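# Load a motor housing can into the press nest

## Task

Pick a single motor housing can out of the steel tray on the robot's table and place it in the round nest beneath the press's raised ram on that same table, with its open end facing up and pushed fully down into the nest; when finished, neither gripper may be in contact with any can.

## Robot and tools

Robot: two arms, left_arm and right_arm, each ending in a parallel two-finger gripper. The fingers extend along the gripper's +z axis and close along its y axis. Loose objects may be nudged, and a held part may be briefly pulled, by outside disturbances.

Frames. Results report each gripper's end_effector_position (metres) and end_effector_quat_wxyz in a scene frame. Its origin sits at table-top height, halfway between the nominal arm bases. +z is up, +x reaches out over the table, and left_arm is on the +y side; arm names do not match image sides. The reported point lies between the finger pads, under 1 cm behind the fingertips. It can be somewhat wrong, more so at long reach. A BASES line, if present, gives the calibrated base positions. Motion commands do not use this frame: every pose offset is expressed along the arm's own Hand target axes.

execute_actions(actions, cameras). actions is a list of actions. Each action is a table of 0 to 15 rows, one row per 1/30 s control step; a short table repeats its last row until 15 steps are filled. Every row is one flat list of 14 numbers in [-1, 1] covering both arms: dx, dy, dz, rx, ry, rz, opening for left_arm, then the same seven for right_arm. The first six are an offset, not a pose: a displacement from that arm's Hand target as it was when the action began, and every row of the action measures from that same start, not from the row before. Scale: 1.0 equals 0.6 m or 180 degrees; rx, ry, rz form one rotation vector. Since each new action starts from the current Hand target, sending the same offset twice moves twice. opening is absolute: +1 fully open (about 87 mm between pads), +0.5 about 69 mm, 0 about 43, -0.5 about 18, -1 closed. An empty actions list just returns state and images. cameras selects images: omitted, null or ["all"] gives all, [] gives none; an unknown name voids the call.

move(target, speed, blend, opening_speed, blocking, cameras). Drives each gripper in a straight line toward a target row of 14 numbers laid out exactly like an execute_actions row (offsets from the Hand target in its own axes, plus absolute openings). target may instead be a list of up to 15 such rows differing only in pose offsets; each counts from the same starting Hand targets, and all share a 10 s cap. speed: m/s, 0.002 to 0.5, default 0.25, one value or one per target; rotation is capped at twice that in rad/s. blend: corner-rounding radius in m for lists, default 0. opening_speed: rate of the fingers on the -1 to +1 scale per second, at least 0.2; without it the opening is sent immediately. blocking=false returns after about 0.5 s while the move continues; then call wait or stop before any new actions or moves. Moves do not avoid obstacles or the other arm; faster moves drift more and hit harder, and aiming far beyond a contact presses harder. The result adds a move: line, e.g. done, off_target, moving, held or fault, plus active limits. done means at rest within 10 mm and 2 degrees of its target; it says nothing about contact. held means a check blocked that arm's step or the clearance check ended the move. limits=paced means a pose was clipped; limits=held means steps were withheld.

wait(seconds): 0 to 10; arms hold their last commands, a running move continues; adds a wait: line. stop(): brakes a running move, needing some distance. zoom_image(camera, region): camera is cam_head_left or cam_head_right; region [x0, y0, x1, y1] in pixels from the top-left, at most 504 by 504, on that camera's latest image. finished_scene(scene): the first call only asks you to verify; a second call ends the scene irreversibly and reports success. Pass the current scene number.

Controller behaviour. Each step the commanded pose is clipped to within 100 mm and 20 degrees of the measured pose, then reached by damped inverse kinematics, favouring position. The Hand target in the result is the clipped command and is where the next offsets start; it may fall short of what you asked. Friction and gravity can leave the gripper low, short or tilted, especially far out; small moves may not happen or may go sideways. Check position and orientation after each move and correct tilt. An arm blocked by an object keeps pushing until commanded away: send all six pose numbers as 0 to re-command its Hand target, or command past the gripper to release a push. Always resend each gripper's intended opening; 0 is itself a command. A "pose unreachable" line names an arm whose command the clearance check refused; that check does not protect grippers from hitting each other.

Gripping. grip_measured reads on the command scale. Readings may be off by about 1 mm (up to 0.043). To hold a part, command roughly 0.04 below the reading at first contact for full force, less below for a lighter grip; force is about 20 N per pad. Closing fast can squeeze too hard.

Risks to avoid: dropping the can, releasing moving parts, slamming, hard hits, heavy pressing, collisions between arms, and anything leaving the table. Motor heat builds from carrying loads, stretched arms and unreachable targets: MOTOR HOT appears at 75 °C, an OVER-TEMPERATURE FAULT at 90 °C folds and disables that arm, and at 100 °C the arm drops.

Joint ranges (rad): waist -2.618 to 3.054, shoulder 0.000 to 3.142, elbow 0.000 to 3.142 (straight at 2.901), wrist pitch -1.571 to 1.571, wrist yaw -1.571 to 1.571, wrist roll -2.094 to 2.094. Joint torques follow Joint positions order, include gravity, are noisy and offset; joints 1 to 3 wrap at ±28 N m. Step readings list positions at some steps, with HELD marking withheld rows.

Cameras: cam_head_left and cam_head_right, both 672x504; intrinsics: left fx=fy=403.073, cx 335.279, cy 251.505; right fx=fy=399.518, cx 337.286, cy 248.197.

Each tool is called after "Call:" by a JSON object that holds its "fn" and its "kwargs".

## Session

Call:
{"fn": "execute_actions", "kwargs": {"actions": []}}

Scene clock: 0.00 s.
left_arm: end_effector_position=(+0.4891, +0.2555, +0.2807) grip_measured=+0.972 end_effector_quat_wxyz=(+0.465, +0.043, +0.806, +0.364) | right_arm: end_effector_position=(+0.5203, -0.4964, +0.3712) grip_measured=+0.978 end_effector_quat_wxyz=(+0.724, +0.437, +0.511, -0.150)
Joint positions: left_arm=[-0.441 1.759 1.63 -0.401 -0.93 0.278 0.986] | right_arm=[-0.099 1.771 1.565 0.339 0.781 0.41 0.989]
Joint velocities: left_arm=[-0.017 0.012 -0.007 -0.066 0.022 -0.066 0.008] | right_arm=[0.012 -0.017 -0.012 -0.066 0.022 -0.007 0.018]
Joint torques (N m): no reading
Heat: left arm: 33 °C; right arm: 36 °C.
Hand target: left_arm +0.4886, +0.2557, +0.2899; +0.475, +0.036, +0.802, +0.361 | right_arm +0.5166, -0.4959, +0.3856; +0.734, +0.438, +0.499, -0.144
Tool commands: left_gripper/opening=+1.0 right_gripper/opening=+1.0

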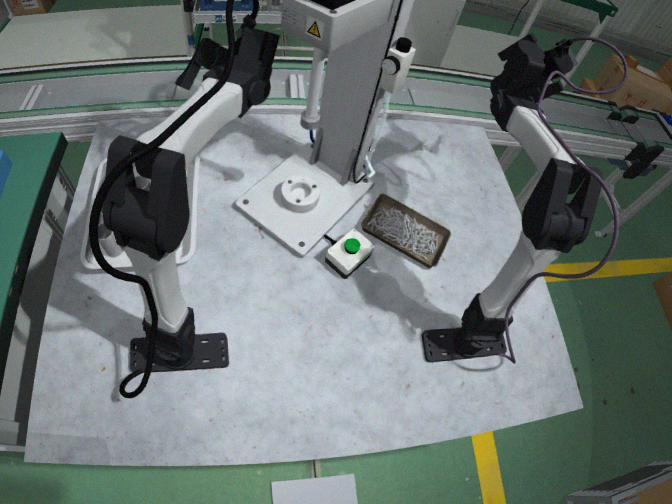

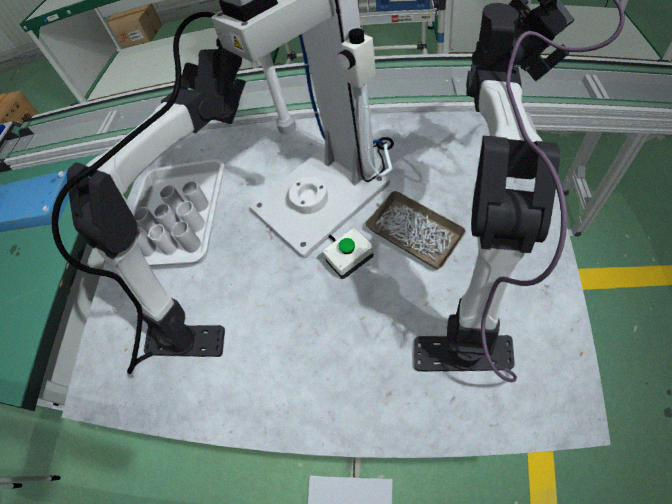

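Call:
{"fn": "zoom_image", "kwargs": {"camera": "cam_head_right", "region": [110, 140, 250, 280]}}

Call:
{"fn": "zoom_image", "kwargs": {"camera": "cam_head_right", "region": [230, 90, 410, 270]}}

Call:
{"fn": "zoom_image", "kwargs": {"camera": "cam_head_left", "region": [220, 90, 400, 270]}}

Scaled by 3.600.

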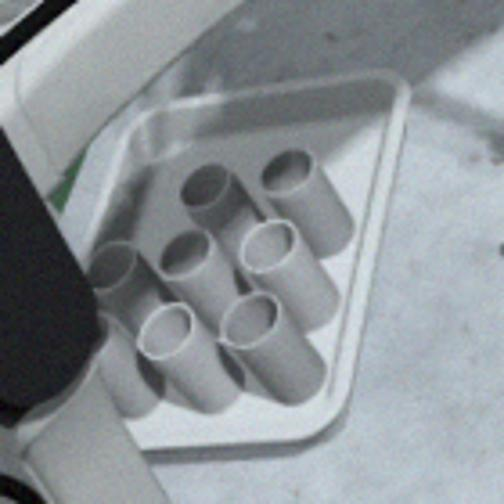

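Scaled by 2.800.

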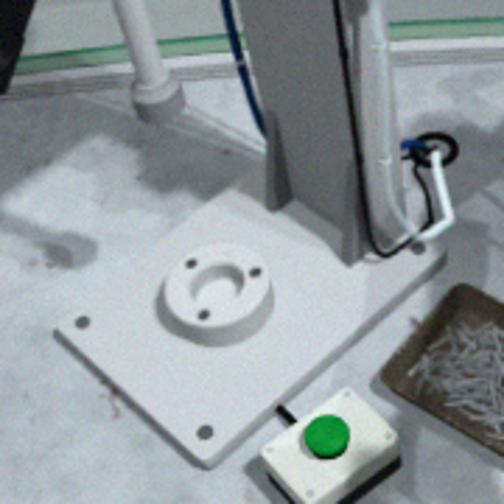

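Scaled by 2.800.

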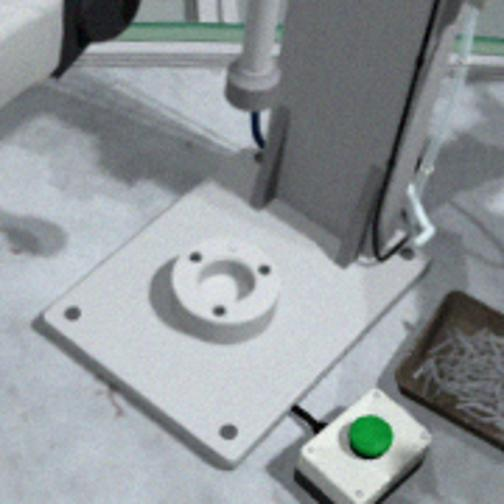

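Call:
{"fn": "move", "kwargs": {"target": [0.031,-0.016,-0.172,0.246,0.324,-0.024,1,0,0,0,0,0,0,1]}}

Scene clock: 18.30 s.
left_arm: end_effector_position=(+0.4098, +0.1961, +0.2899) grip_measured=+0.972 end_effector_quat_wxyz=(+0.257, +0.007, +0.965, -0.040) | right_arm: end_effector_position=(+0.5203, -0.4964, +0.3712) grip_measured=+0.978 end_effector_quat_wxyz=(+0.724, +0.437, +0.511, -0.150)
Joint positions: left_arm=[-0.277 1.975 2.476 -1.545 -0.031 -0.201 0.986] | right_arm=[-0.099 1.771 1.565 0.339 0.781 0.41 0.989]
Joint velocities: left_arm=[-0.027 0.002 -0.002 0.007 0.081 -0.022 0.003] | right_arm=[0.002 -0.017 -0.012 -0.037 0.007 -0.022 -0.003]
Joint torques (N m): left_arm=[0.65 -13.29 3.89 0.91 0.16 -0.06] | right_arm=[-0.23 -9.36 8.21 1.63 -0.06 -0.04]
Heat: left arm: 38 °C; right arm: 40 °C.
Hand target: left_arm +0.4008, +0.1984, +0.3007; +0.088, +0.001, +0.996, -0.011 | right_arm +0.5166, -0.4959, +0.3856; +0.734, +0.438, +0.499, -0.144
Off the commanded pose: left_arm 0.015 m, 30 deg; orientation clipped | right_arm 0.015 m, 2 deg.
joint sent to its limit (left arm) — joint 4 (wrist pitch), lower limit. The joint targets are off in orientation, not in position.
move: off_target (left_arm, right_arm); limits=paced

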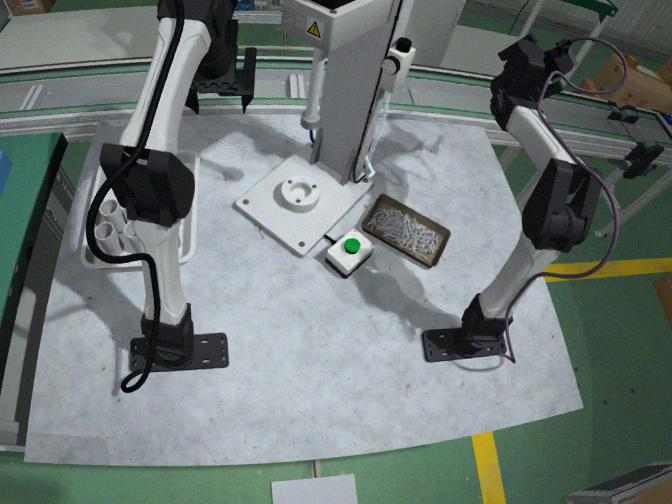

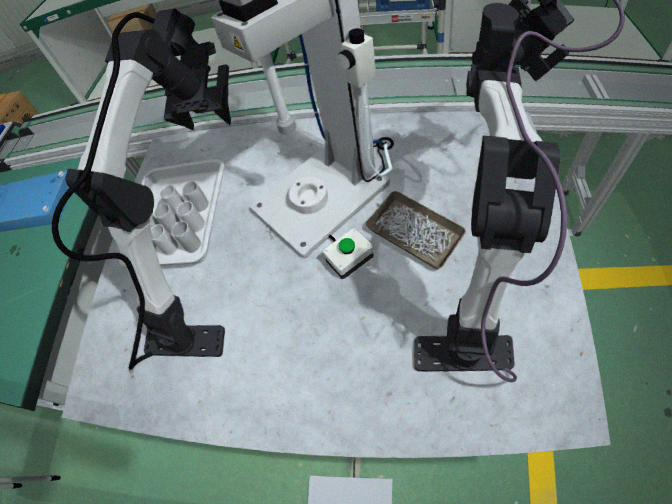

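Call:
{"fn": "move", "kwargs": {"target": [0.25,-0.157,0.263,-0.007,0.056,-0.001,0,0,0,0,0,0,0,1]}}

Scene clock: 28.90 s.
left_arm: end_effector_position=(+0.2830, +0.1088, +0.1290) grip_measured=+0.000 end_effector_quat_wxyz=(+0.010, -0.009, +1.000, -0.006) | right_arm: end_effector_position=(+0.5203, -0.4964, +0.3712) grip_measured=+0.978 end_effector_quat_wxyz=(+0.724, +0.437, +0.511, -0.150)
Joint positions: left_arm=[-0.582 1.859 1.668 -1.357 0.001 -0.548 0.5] | right_arm=[-0.099 1.771 1.565 0.339 0.781 0.41 0.989]
Joint velocities: left_arm=[-0.022 0.027 -0.017 -0.007 0.037 -0.007 -0.004] | right_arm=[0.012 -0.002 -0.002 -0.022 -0.007 0.037 0.003]
Joint torques (N m): left_arm=[-1.87 -7.62 3.89 0.27 0.14 -0.07] | right_arm=[-0.23 -9.35 8.23 1.63 -0.06 -0.04]
Heat: left arm: 40 °C; right arm: 41 °C.
Hand target: left_arm +0.2770, +0.1019, +0.1200; -0.003, -0.004, +1.000, -0.005 | right_arm +0.5166, -0.4959, +0.3856; +0.734, +0.438, +0.499, -0.144
Off the commanded pose: left_arm 0.012 m, 2 deg | right_arm 0.015 m, 2 deg.
move: off_target (left_arm, right_arm)

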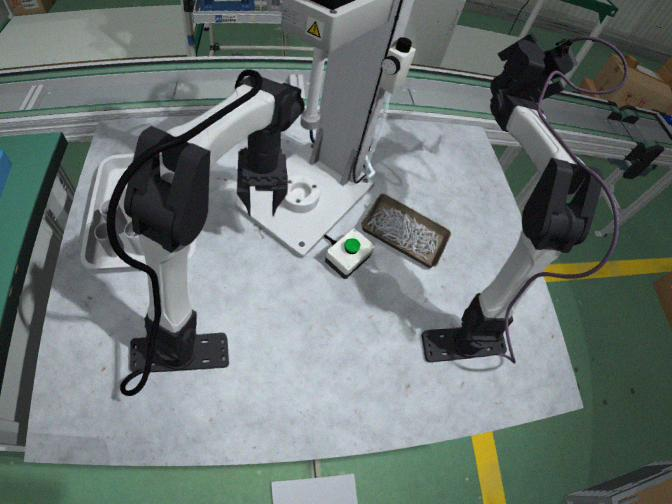

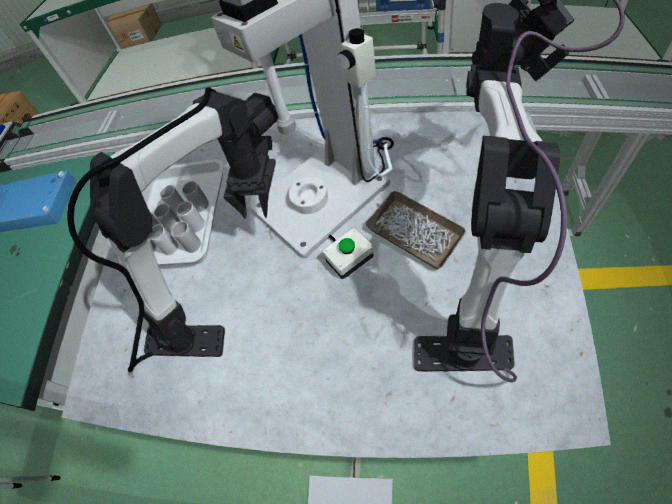

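Call:
{"fn": "zoom_image", "kwargs": {"camera": "cam_head_left", "region": [210, 130, 330, 250]}}

Call:
{"fn": "zoom_image", "kwargs": {"camera": "cam_head_right", "region": [200, 130, 320, 250]}}

Scaled by 4.200.

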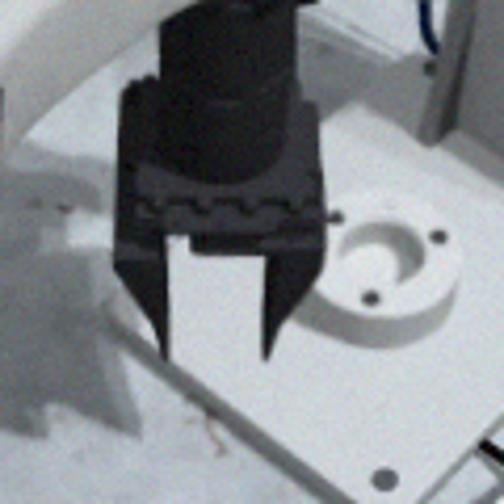

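Scaled by 4.200.

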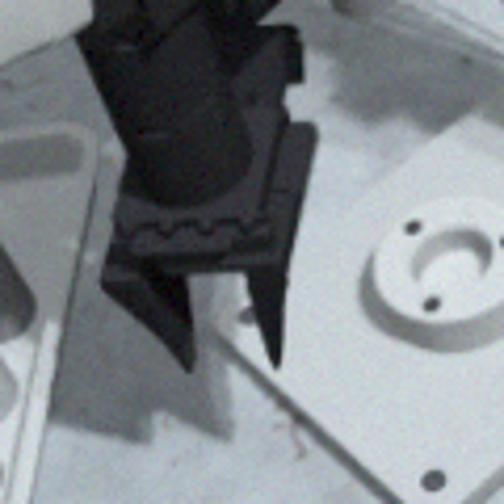

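Call:
{"fn": "move", "kwargs": {"target": [0,0,0.15,0,0,0,0,0,0,0,0,0,0,1]}}

Call:
{"fn": "zoom_image", "kwargs": {"camera": "cam_head_left", "region": [210, 170, 330, 290]}}

Call:
{"fn": "zoom_image", "kwargs": {"camera": "cam_head_right", "region": [200, 170, 320, 290]}}

Scene clock: 39.67 s.
left_arm: end_effector_position=(+0.2758, +0.1057, +0.0337) grip_measured=+0.000 end_effector_quat_wxyz=(-0.002, -0.001, +1.000, -0.001) | right_arm: end_effector_position=(+0.5203, -0.4964, +0.3712) grip_measured=+0.978 end_effector_quat_wxyz=(+0.724, +0.437, +0.511, -0.150)
Joint positions: left_arm=[-0.601 1.916 1.358 -1.015 0.004 -0.549 0.5] | right_arm=[-0.099 1.771 1.565 0.339 0.781 0.41 0.989]
Joint velocities: left_arm=[-0.012 -0.007 -0.002 0.022 -0.051 0.007 0.004] | right_arm=[0.002 0.017 -0.012 0.022 -0.007 0.007 0.008]
Joint torques (N m): left_arm=[-0.31 -8.83 4.67 0.29 0.14 -0.09] | right_arm=[-0.23 -9.36 8.2 1.63 -0.06 -0.04]
Heat: left arm: 39 °C; right arm: 43 °C.
Hand target: left_arm +0.2755, +0.1025, +0.0299; -0.003, -0.004, +1.000, -0.005 | right_arm +0.5166, -0.4959, +0.3856; +0.734, +0.438, +0.499, -0.144
Off the commanded pose: left_arm 0.006 m, 1 deg | right_arm 0.015 m, 2 deg.
move: off_target (right_arm)

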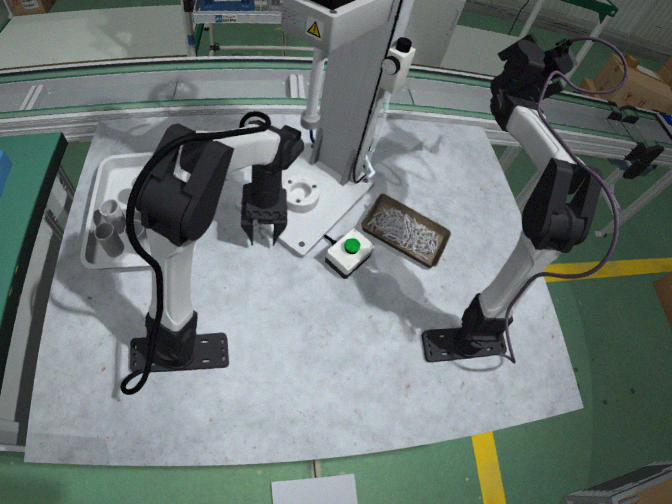

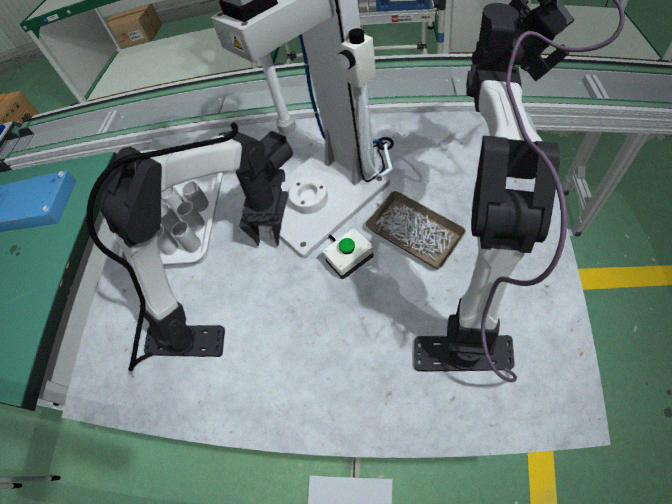

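Scaled by 4.200.

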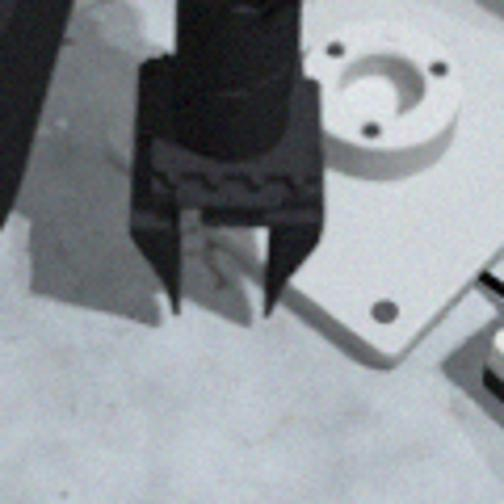

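Scaled by 4.200.

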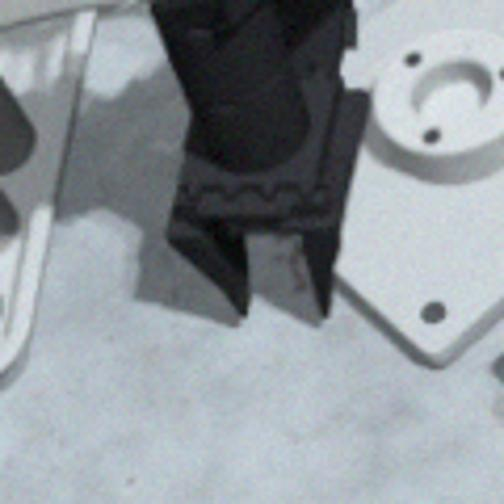

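Call:
{"fn": "zoom_image", "kwargs": {"camera": "cam_head_right", "region": [110, 160, 230, 280]}}

Call:
{"fn": "zoom_image", "kwargs": {"camera": "cam_head_left", "region": [70, 160, 190, 280]}}

Scaled by 4.200.

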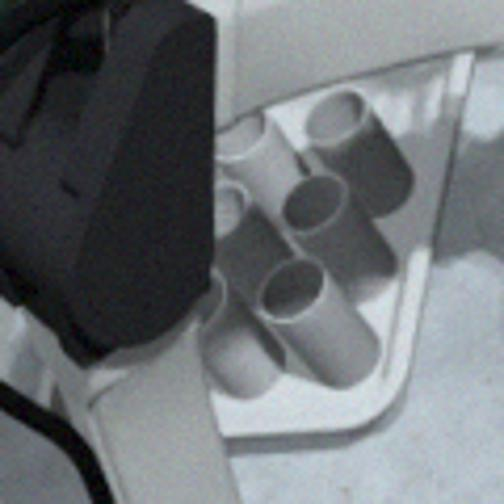

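Scaled by 4.200.

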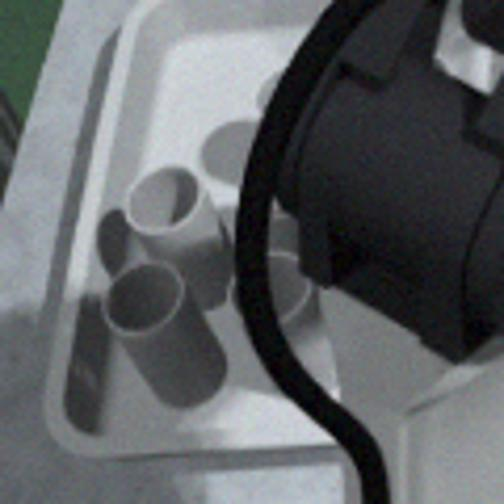

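Call:
{"fn": "move", "kwargs": {"target": [[0,0,-0.2,0,0,0,0.1,0,0,0,0,0,0,1],[0.009,0.279,-0.233,-0.0424,-0.1914,-0.1346,0.1,0,0,0,0,0,0,1]], "blend": 0.03}}

Call:
{"fn": "zoom_image", "kwargs": {"camera": "cam_head_left", "region": [70, 120, 220, 270]}}

Call:
{"fn": "zoom_image", "kwargs": {"camera": "cam_head_right", "region": [100, 120, 250, 270]}}

Scene clock: 69.07 s.
left_arm: end_effector_position=(+0.2723, +0.2668, +0.1745) grip_measured=+0.100 end_effector_quat_wxyz=(+0.286, -0.207, +0.933, +0.062) | right_arm: end_effector_position=(+0.5203, -0.4964, +0.3712) grip_measured=+0.978 end_effector_quat_wxyz=(+0.724, +0.437, +0.511, -0.150)
Joint positions: left_arm=[-0.293 1.175 1.14 -1.05 -0.356 -0.587 0.55] | right_arm=[-0.099 1.771 1.565 0.339 0.781 0.41 0.989]
Joint velocities: left_arm=[0.007 -0.017 -0.027 0.007 0.051 0.007 -0.004] | right_arm=[-0.012 -0.002 -0.007 -0.022 -0.022 -0.051 -0.008]
Joint torques (N m): left_arm=[0.72 -4.88 5.14 1.1 -0.21 0.19] | right_arm=[-0.23 -9.36 8.21 1.63 -0.06 -0.04]
Heat: left arm: 40 °C; right arm: 45 °C.
Hand target: left_arm +0.2735, +0.2704, +0.1756; +0.295, -0.208, +0.930, +0.065 | right_arm +0.5166, -0.4959, +0.3856; +0.734, +0.438, +0.499, -0.144
Off the commanded pose: left_arm 0.008 m, 1 deg | right_arm 0.015 m, 2 deg.
move: off_target (right_arm)

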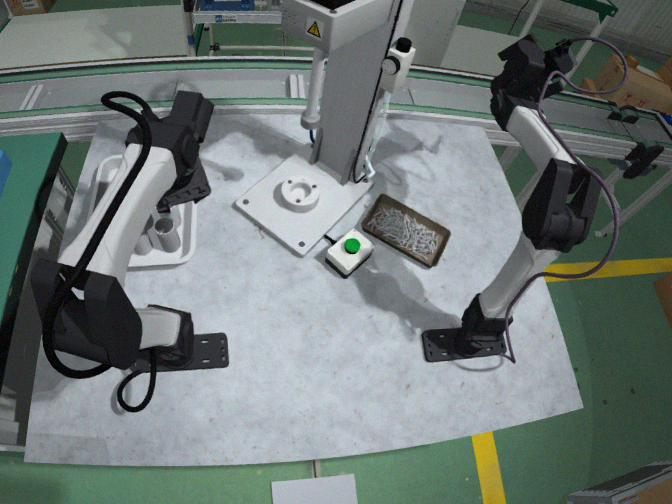

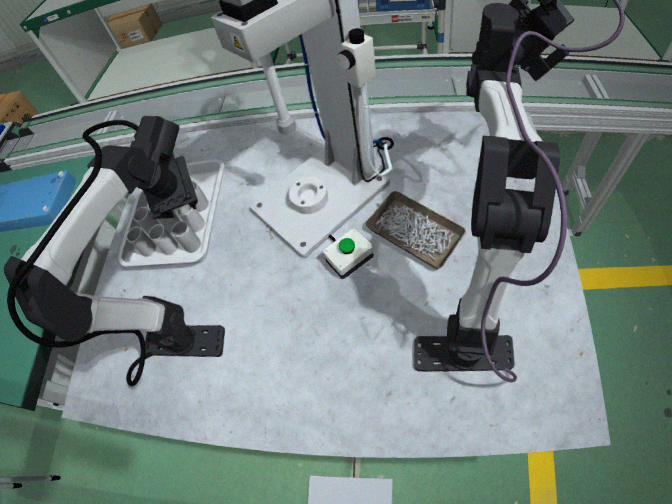

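Scaled by 3.360.

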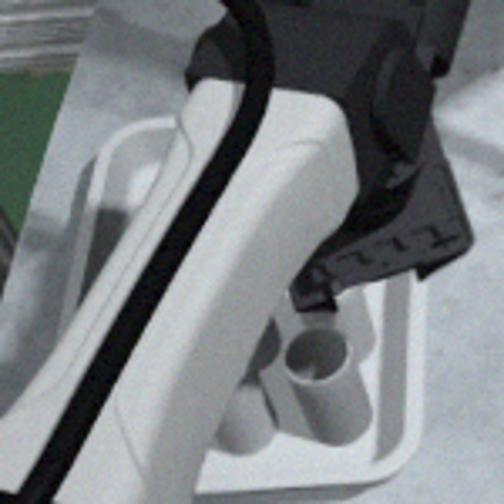

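Scaled by 3.360.

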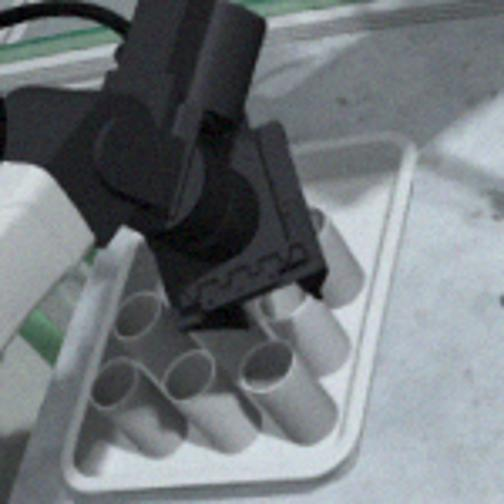

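Call:
{"fn": "move", "kwargs": {"target": [0.067,-0.012,0.107,0.0424,0.1914,0.1346,-1,0,0,0,0,0,0,1]}}

Call:
{"fn": "zoom_image", "kwargs": {"camera": "cam_head_left", "region": [100, 160, 220, 280]}}

Call:
{"fn": "zoom_image", "kwargs": {"camera": "cam_head_right", "region": [120, 160, 240, 280]}}

Scene clock: 89.43 s.
left_arm: end_effector_position=(+0.2756, +0.2677, +0.0924) grip_measured=-1.000 end_effector_quat_wxyz=(+0.001, -0.006, +1.000, +0.010) | right_arm: end_effector_position=(+0.5203, -0.4964, +0.3712) grip_measured=+0.978 end_effector_quat_wxyz=(+0.724, +0.437, +0.511, -0.150)
Joint positions: left_arm=[-0.131 1.676 1.3 -1.195 -0.021 -0.09 0] | right_arm=[-0.099 1.771 1.565 0.339 0.781 0.41 0.989]
Joint velocities: left_arm=[-0.017 -0.002 -0.012 0.007 -0.125 0.022 0] | right_arm=[0.002 -0.002 -0.022 -0.095 -0.051 0.022 0.003]
Joint torques (N m): left_arm=[0.7 -6.58 7.5 0.06 0.14 0.13] | right_arm=[-0.23 -9.36 8.21 1.63 -0.06 -0.04]
Heat: left arm: 38 °C; right arm: 45 °C.
Hand target: left_arm +0.2798, +0.2678, +0.0964; +0.002, -0.004, +1.000, +0.005 | right_arm +0.5166, -0.4959, +0.3856; +0.734, +0.438, +0.499, -0.144
Off the commanded pose: left_arm 0.009 m, 1 deg | right_arm 0.015 m, 2 deg.
move: off_target (right_arm)

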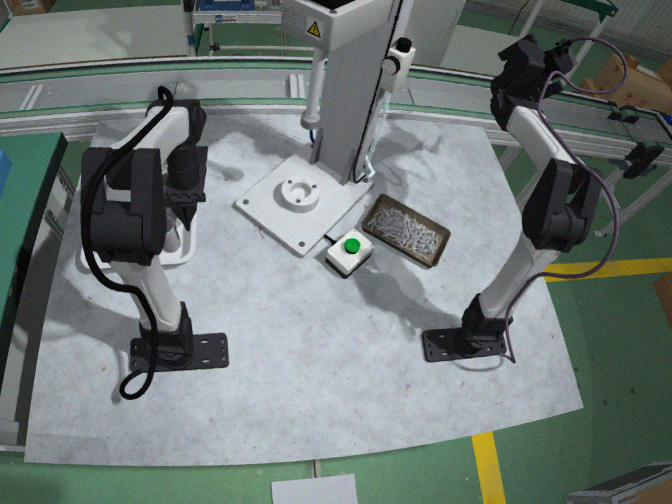

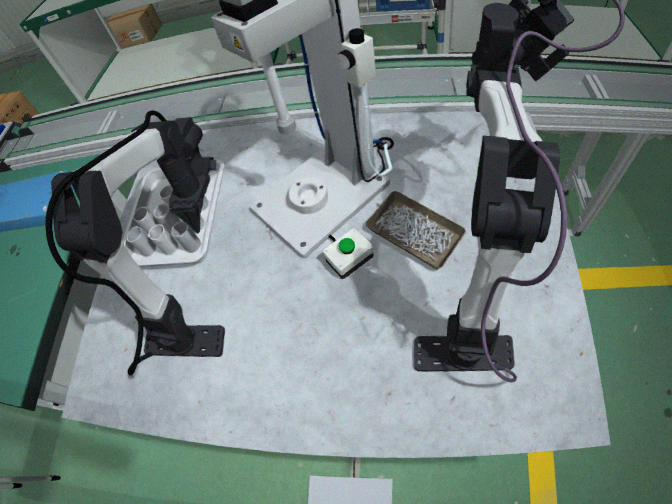

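Scaled by 4.200.

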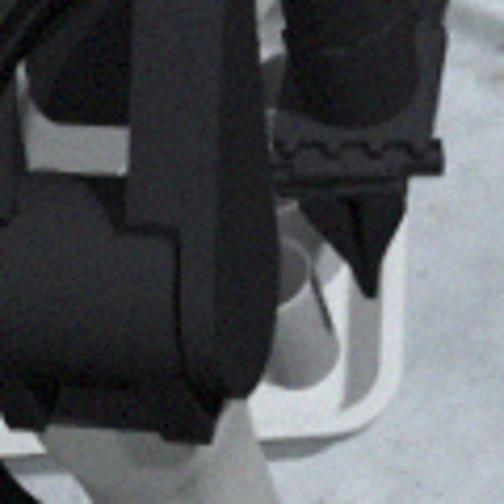

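Scaled by 4.200.

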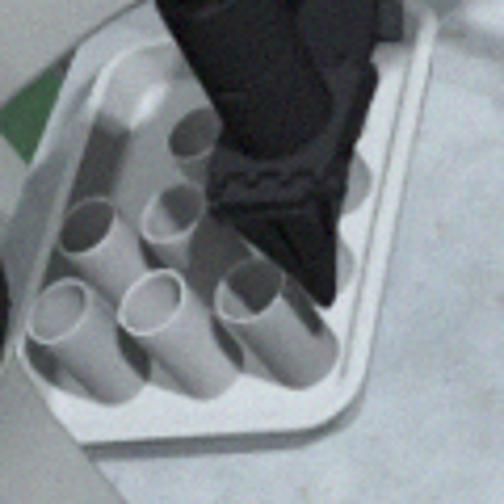

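Call:
{"fn": "move", "kwargs": {"target": [-0.047,0.109,-0.014,0,0,0,-1,0,0,0,0,0,0,1]}}

Call:
{"fn": "zoom_image", "kwargs": {"camera": "cam_head_left", "region": [100, 160, 220, 280]}}

Call:
{"fn": "zoom_image", "kwargs": {"camera": "cam_head_right", "region": [120, 160, 240, 280]}}

Scene clock: 101.80 s.
left_arm: end_effector_position=(+0.3043, +0.3333, +0.1029) grip_measured=-1.000 end_effector_quat_wxyz=(+0.003, -0.009, +1.000, +0.010) | right_arm: end_effector_position=(+0.5203, -0.4964, +0.3712) grip_measured=+0.978 end_effector_quat_wxyz=(+0.724, +0.437, +0.511, -0.150)
Joint positions: left_arm=[0.078 1.782 1.467 -1.247 -0.019 0.114 0] | right_arm=[-0.099 1.771 1.565 0.339 0.781 0.41 0.989]
Joint velocities: left_arm=[-0.012 -0.012 0.002 -0.051 0.066 -0.007 0] | right_arm=[0.007 -0.017 -0.012 -0.037 -0.051 0.007 0.003]
Joint torques (N m): left_arm=[0.2 -7.3 7.68 0.03 0.11 0.16] | right_arm=[-0.23 -9.36 8.21 1.63 -0.06 -0.04]
Heat: left arm: 39 °C; right arm: 46 °C.
Hand target: left_arm +0.3084, +0.3346, +0.1056; +0.003, -0.004, +1.000, +0.010 | right_arm +0.5166, -0.4959, +0.3856; +0.734, +0.438, +0.499, -0.144
Off the commanded pose: left_arm 0.004 m, 1 deg | right_arm 0.015 m, 2 deg.
move: off_target (right_arm)

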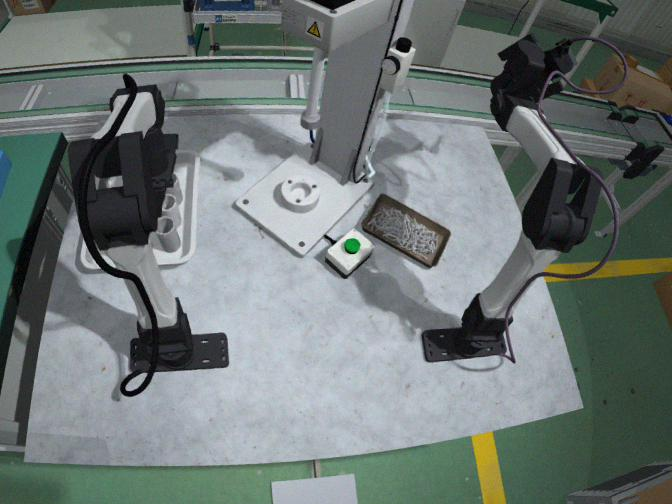

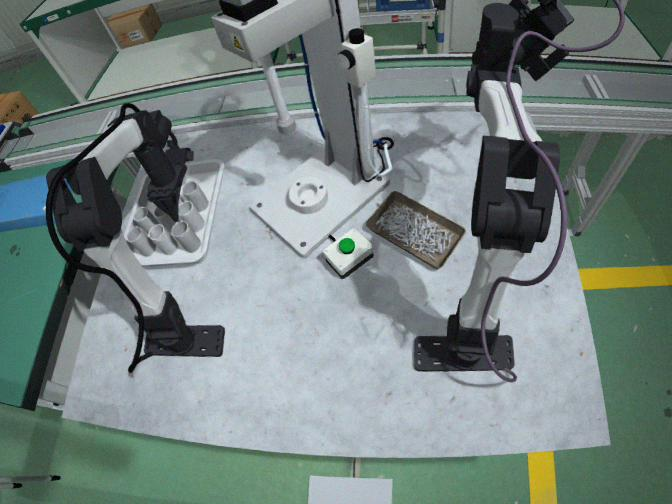

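Scaled by 4.200.

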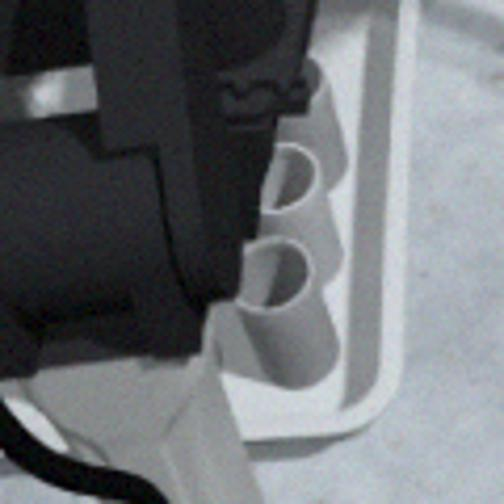

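Scaled by 4.200.

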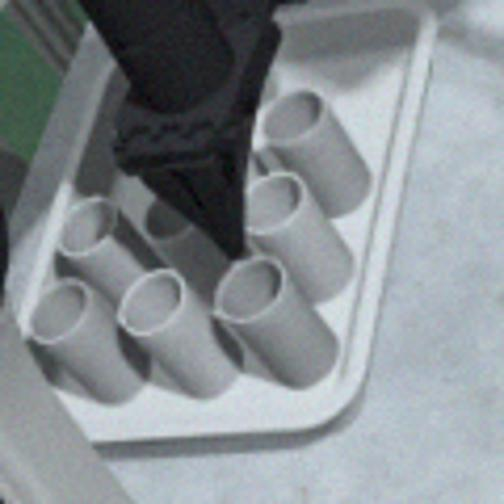

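Call:
{"fn": "move", "kwargs": {"target": [[0.03,-0.01,-0.07,-0.01,-0.04,-0.03,0.1,0,0,0,0,0,0,1],[0.082,-0.042,-0.022,-0.0424,-0.1914,-0.1346,0.1,0,0,0,0,0,0,1]], "blend": 0.02}}

Call:
{"fn": "zoom_image", "kwargs": {"camera": "cam_head_left", "region": [100, 160, 220, 280]}}

Call:
{"fn": "zoom_image", "kwargs": {"camera": "cam_head_right", "region": [120, 160, 240, 280]}}

Scene clock: 118.27 s.
left_arm: end_effector_position=(+0.2571, +0.3080, +0.1229) grip_measured=+0.100 end_effector_quat_wxyz=(+0.289, -0.203, +0.933, +0.068) | right_arm: end_effector_position=(+0.5203, -0.4964, +0.3712) grip_measured=+0.978 end_effector_quat_wxyz=(+0.724, +0.437, +0.511, -0.150)
Joint positions: left_arm=[-0.1 1.049 0.857 -0.834 -0.271 -0.399 0.55] | right_arm=[-0.099 1.771 1.565 0.339 0.781 0.41 0.989]
Joint velocities: left_arm=[-0.007 -0.017 -0.012 0.037 0.022 -0.051 0.011] | right_arm=[-0.007 -0.002 -0.012 -0.037 0.022 -0.007 0.008]
Joint torques (N m): left_arm=[-0.65 -3.74 5.26 1.17 -0.13 -0.03] | right_arm=[-0.21 -9.36 8.21 1.63 -0.06 -0.04]
Heat: left arm: 39 °C; right arm: 46 °C.
Hand target: left_arm +0.2587, +0.3078, +0.1232; +0.297, -0.206, +0.930, +0.068 | right_arm +0.5166, -0.4959, +0.3856; +0.734, +0.438, +0.499, -0.144
Off the commanded pose: left_arm 0.005 m, 2 deg | right_arm 0.015 m, 2 deg.
move: off_target (right_arm)

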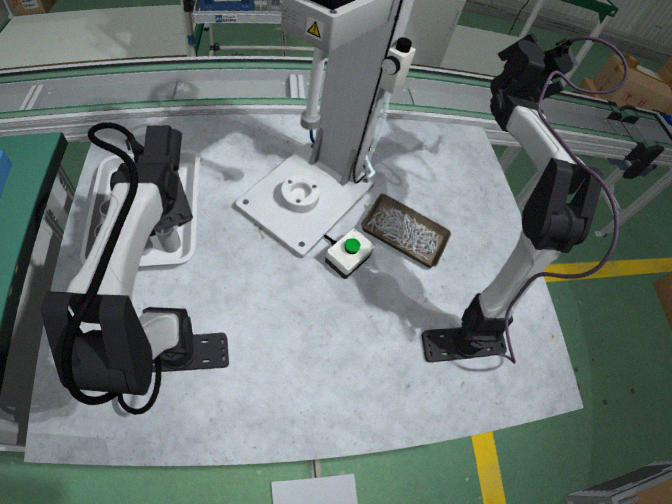

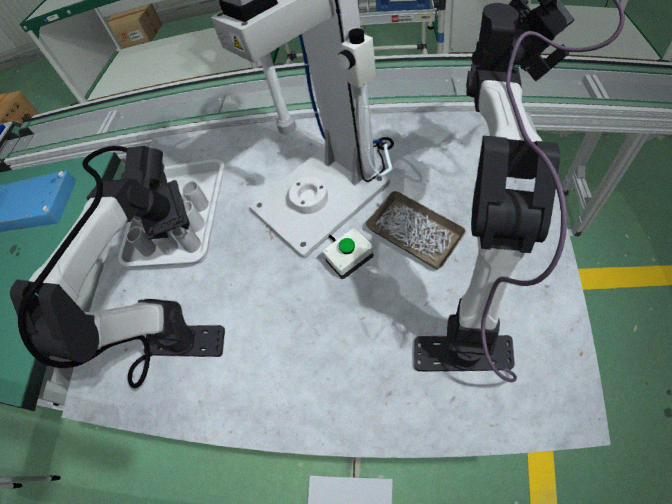

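Scaled by 4.200.

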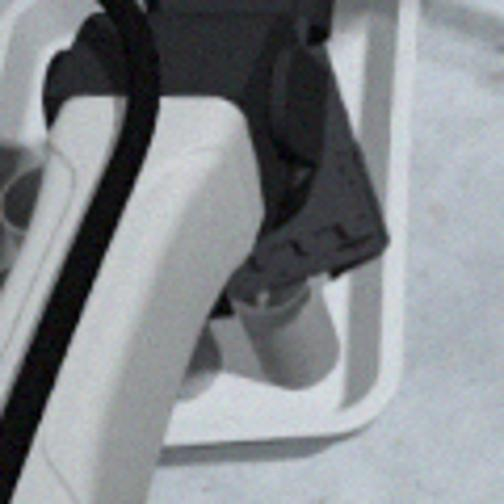

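Scaled by 4.200.

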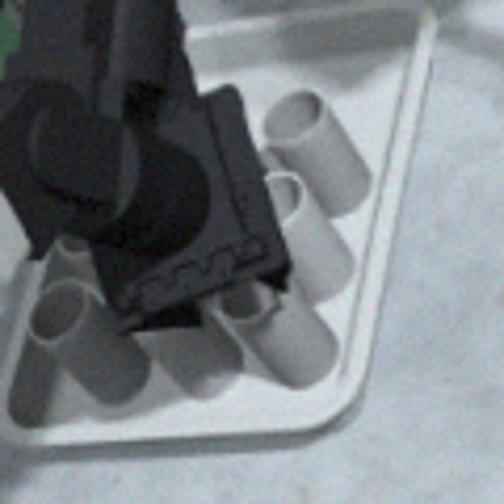

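Call:
{"fn": "move", "kwargs": {"target": [0,0,0.075,0,0,0,0.1,0,0,0,0,0,0,1], "speed": 0.1}}

Call:
{"fn": "zoom_image", "kwargs": {"camera": "cam_head_left", "region": [100, 160, 220, 280]}}

Call:
{"fn": "zoom_image", "kwargs": {"camera": "cam_head_right", "region": [120, 160, 240, 280]}}

Scene clock: 123.80 s.
left_arm: end_effector_position=(+0.2808, +0.3195, +0.0899) grip_measured=+0.100 end_effector_quat_wxyz=(+0.300, -0.209, +0.928, +0.072) | right_arm: end_effector_position=(+0.5203, -0.4964, +0.3712) grip_measured=+0.978 end_effector_quat_wxyz=(+0.724, +0.437, +0.511, -0.150)
Joint positions: left_arm=[-0.049 1.135 0.758 -0.617 -0.26 -0.362 0.55] | right_arm=[-0.099 1.771 1.565 0.339 0.781 0.41 0.989]
Joint velocities: left_arm=[-0.017 0.007 0.002 0.022 -0.037 0.022 0.009] | right_arm=[0.012 -0.002 -0.017 -0.022 0.037 -0.037 -0.008]
Joint torques (N m): left_arm=[0.59 -2.55 5.34 1.21 0.05 0.17] | right_arm=[-0.23 -9.35 8.21 1.63 -0.06 -0.04]
Heat: left arm: 39 °C; right arm: 46 °C.
Hand target: left_arm +0.2819, +0.3199, +0.0861; +0.298, -0.206, +0.929, +0.070 | right_arm +0.5166, -0.4959, +0.3856; +0.734, +0.438, +0.499, -0.144
Off the commanded pose: left_arm 0.004 m, 1 deg | right_arm 0.015 m, 2 deg.
move: off_target (right_arm)

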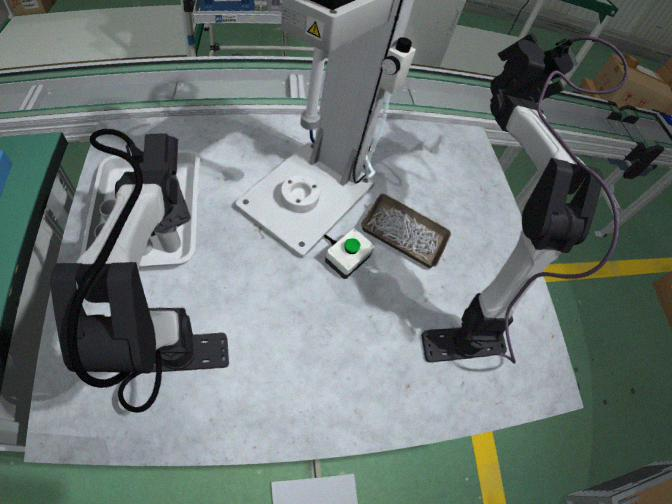

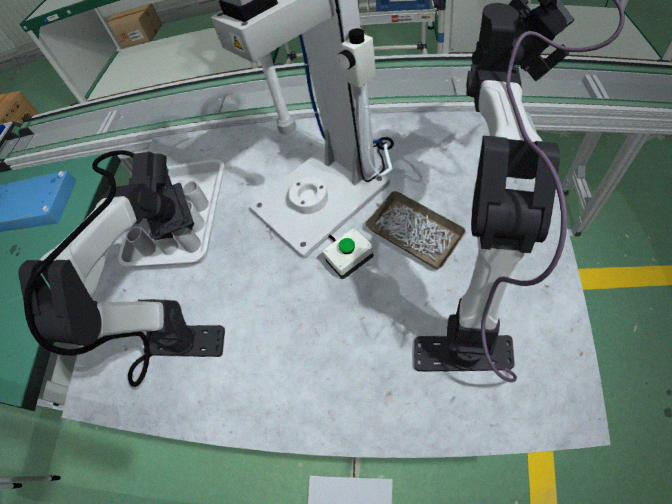

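Scaled by 4.200.

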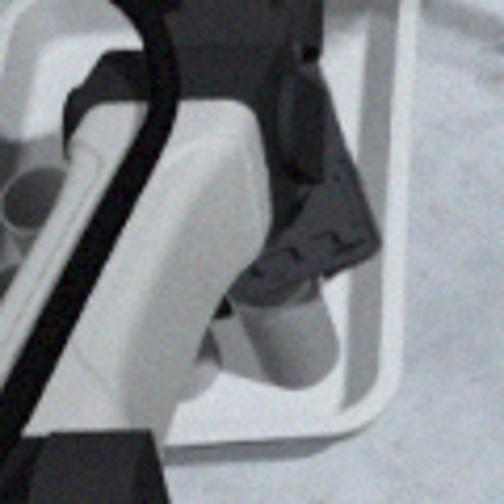

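Scaled by 4.200.

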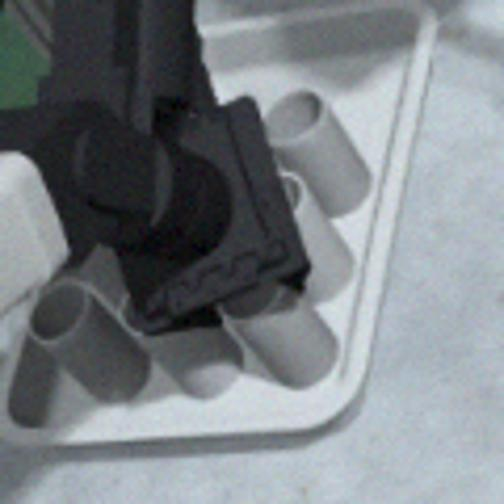

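Call:
{"fn": "move", "kwargs": {"target": [0,0,0.042,0,0,0,0.1,0,0,0,0,0,0,1], "speed": 0.06, "cameras": []}}

Call:
{"fn": "move", "kwargs": {"target": [0,0.002,0.042,0,0,0,0.1,0,0,0,0,0,0,1], "speed": 0.06}}

Call:
{"fn": "zoom_image", "kwargs": {"camera": "cam_head_left", "region": [100, 160, 220, 280]}}

Call:
{"fn": "zoom_image", "kwargs": {"camera": "cam_head_right", "region": [120, 160, 240, 280]}}

Scene clock: 129.03 s.
left_arm: end_effector_position=(+0.2945, +0.3263, +0.0695) grip_measured=+0.100 end_effector_quat_wxyz=(+0.300, -0.209, +0.928, +0.073) | right_arm: end_effector_position=(+0.5203, -0.4964, +0.3712) grip_measured=+0.978 end_effector_quat_wxyz=(+0.724, +0.437, +0.511, -0.150)
Joint positions: left_arm=[-0.019 1.212 0.719 -0.493 -0.244 -0.335 0.55] | right_arm=[-0.099 1.771 1.565 0.339 0.781 0.41 0.989]
Joint velocities: left_arm=[0.012 -0.002 -0.002 -0.095 0.066 0.007 0.004] | right_arm=[0.007 -0.017 -0.007 0.051 -0.037 -0.022 0.008]
Joint torques (N m): left_arm=[0.54 -3.15 5.24 1.25 0.08 0.17] | right_arm=[-0.23 -9.36 8.21 1.63 -0.06 -0.04]
Heat: left arm: 39 °C; right arm: 46 °C.
Hand target: left_arm +0.2950, +0.3268, +0.0654; +0.298, -0.206, +0.929, +0.070 | right_arm +0.5166, -0.4959, +0.3856; +0.734, +0.438, +0.499, -0.144
Off the commanded pose: left_arm 0.004 m, 1 deg | right_arm 0.015 m, 2 deg.
move: off_target (right_arm)
No camera images: "cameras" was empty.

Scene clock: 130.13 s.
left_arm: end_effector_position=(+0.3065, +0.3335, +0.0485) grip_measured=+0.100 end_effector_quat_wxyz=(+0.299, -0.207, +0.929, +0.072) | right_arm: end_effector_position=(+0.5203, -0.4964, +0.3712) grip_measured=+0.978 end_effector_quat_wxyz=(+0.724, +0.437, +0.511, -0.150)
Joint positions: left_arm=[0.012 1.298 0.689 -0.374 -0.226 -0.306 0.55] | right_arm=[-0.099 1.771 1.565 0.339 0.781 0.41 0.989]
Joint velocities: left_arm=[-0.007 0.012 -0.017 -0.022 0.037 0.007 -0.006] | right_arm=[0.007 -0.002 -0.012 -0.022 -0.007 -0.066 0.013]
Joint torques (N m): left_arm=[0.79 -3.66 5.03 1.26 0.05 0.15] | right_arm=[-0.23 -9.36 8.21 1.63 -0.06 -0.04]
Heat: left arm: 39 °C; right arm: 46 °C.
Hand target: left_arm +0.3073, +0.3348, +0.0445; +0.298, -0.206, +0.929, +0.071 | right_arm +0.5166, -0.4959, +0.3856; +0.734, +0.438, +0.499, -0.144
Off the commanded pose: left_arm 0.004 m, 0 deg | right_arm 0.015 m, 2 deg.
move: off_target (right_arm)

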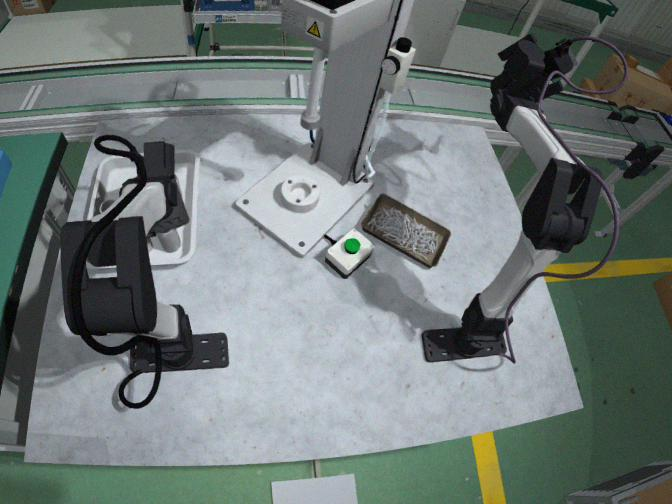

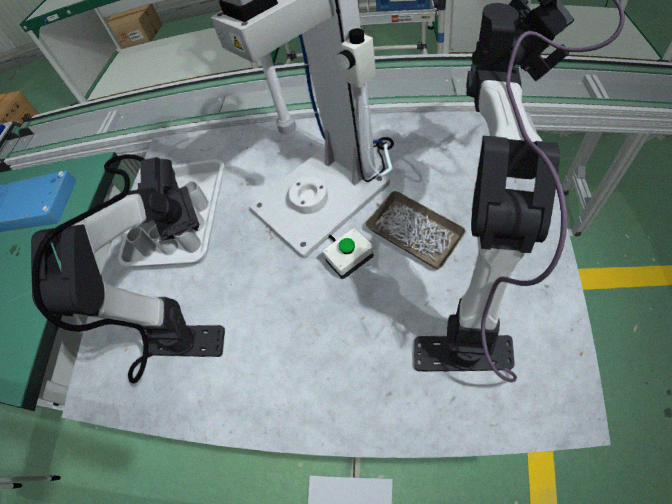

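Scaled by 4.200.

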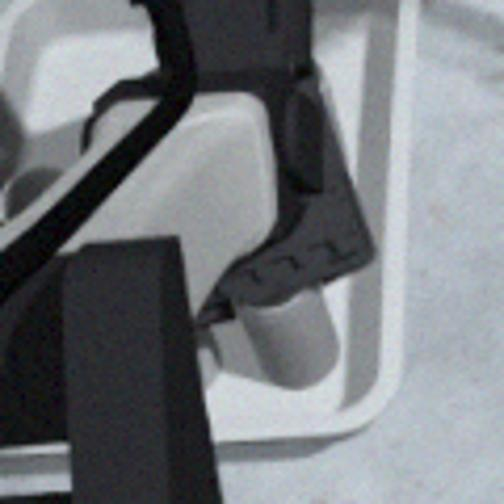

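Scaled by 4.200.

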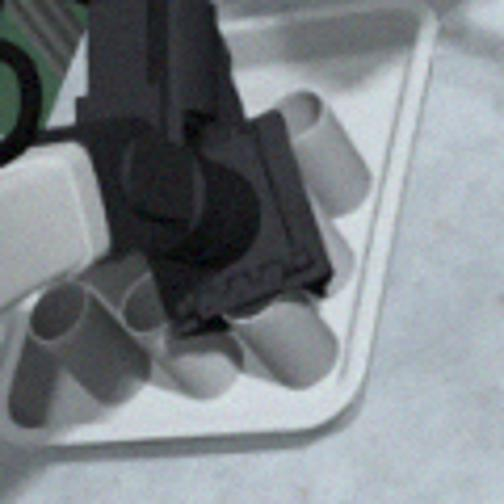

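Call:
{"fn": "move", "kwargs": {"target": [0,0,0,0,0,0,-0.25,0,0,0,0,0,0,1], "opening_speed": 0.3}}

Call:
{"fn": "zoom_image", "kwargs": {"camera": "cam_head_right", "region": [120, 160, 240, 280]}}

Scene clock: 133.60 s.
left_arm: end_effector_position=(+0.3069, +0.3334, +0.0487) grip_measured=-0.054 end_effector_quat_wxyz=(+0.299, -0.206, +0.929, +0.072) | right_arm: end_effector_position=(+0.5203, -0.4964, +0.3712) grip_measured=+0.978 end_effector_quat_wxyz=(+0.724, +0.437, +0.511, -0.150)
Joint positions: left_arm=[0.012 1.298 0.689 -0.372 -0.224 -0.304 0.473] | right_arm=[-0.099 1.771 1.565 0.339 0.781 0.41 0.989]
Joint velocities: left_arm=[-0.002 0.002 -0.012 -0.007 0.022 -0.022 -0.011] | right_arm=[-0.007 -0.002 0.007 0.081 -0.037 0.022 0.018]
Joint torques (N m): left_arm=[0.88 -3.45 5.11 1.26 0.03 0.12] | right_arm=[-0.23 -9.36 8.23 1.63 -0.06 -0.04]
Heat: left arm: 39 °C; right arm: 46 °C.
Hand target: left_arm +0.3074, +0.3348, +0.0445; +0.299, -0.205, +0.929, +0.071 | right_arm +0.5166, -0.4959, +0.3856; +0.734, +0.438, +0.499, -0.144
Off the commanded pose: left_arm 0.004 m, 0 deg | right_arm 0.015 m, 2 deg.
move: off_target (right_arm)

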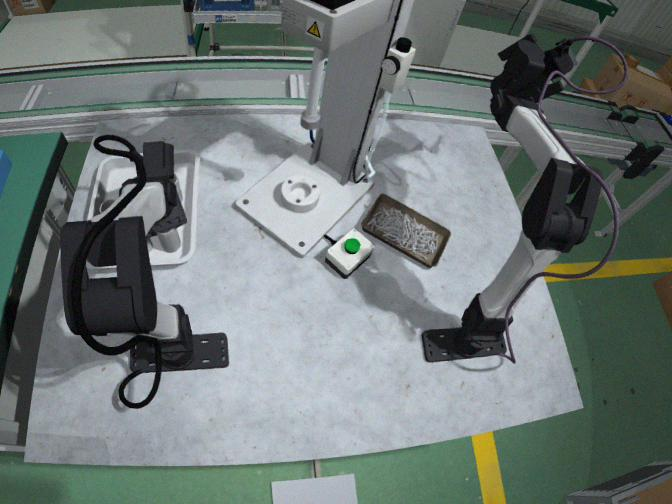

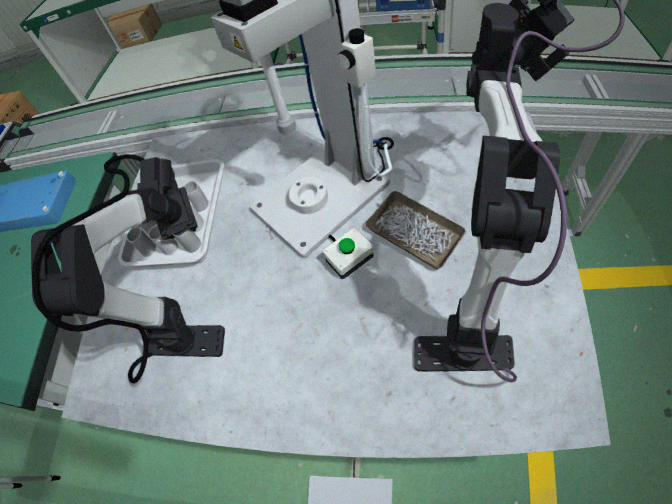

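Scaled by 4.200.

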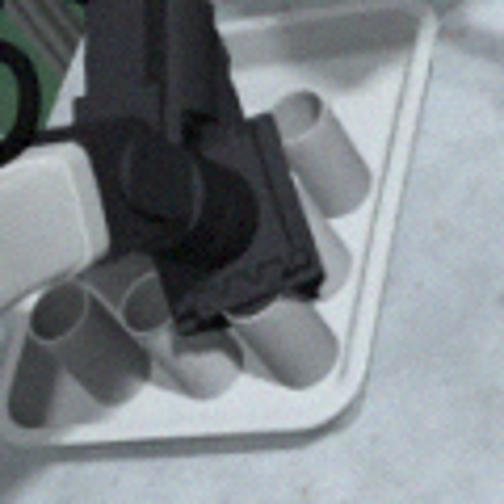

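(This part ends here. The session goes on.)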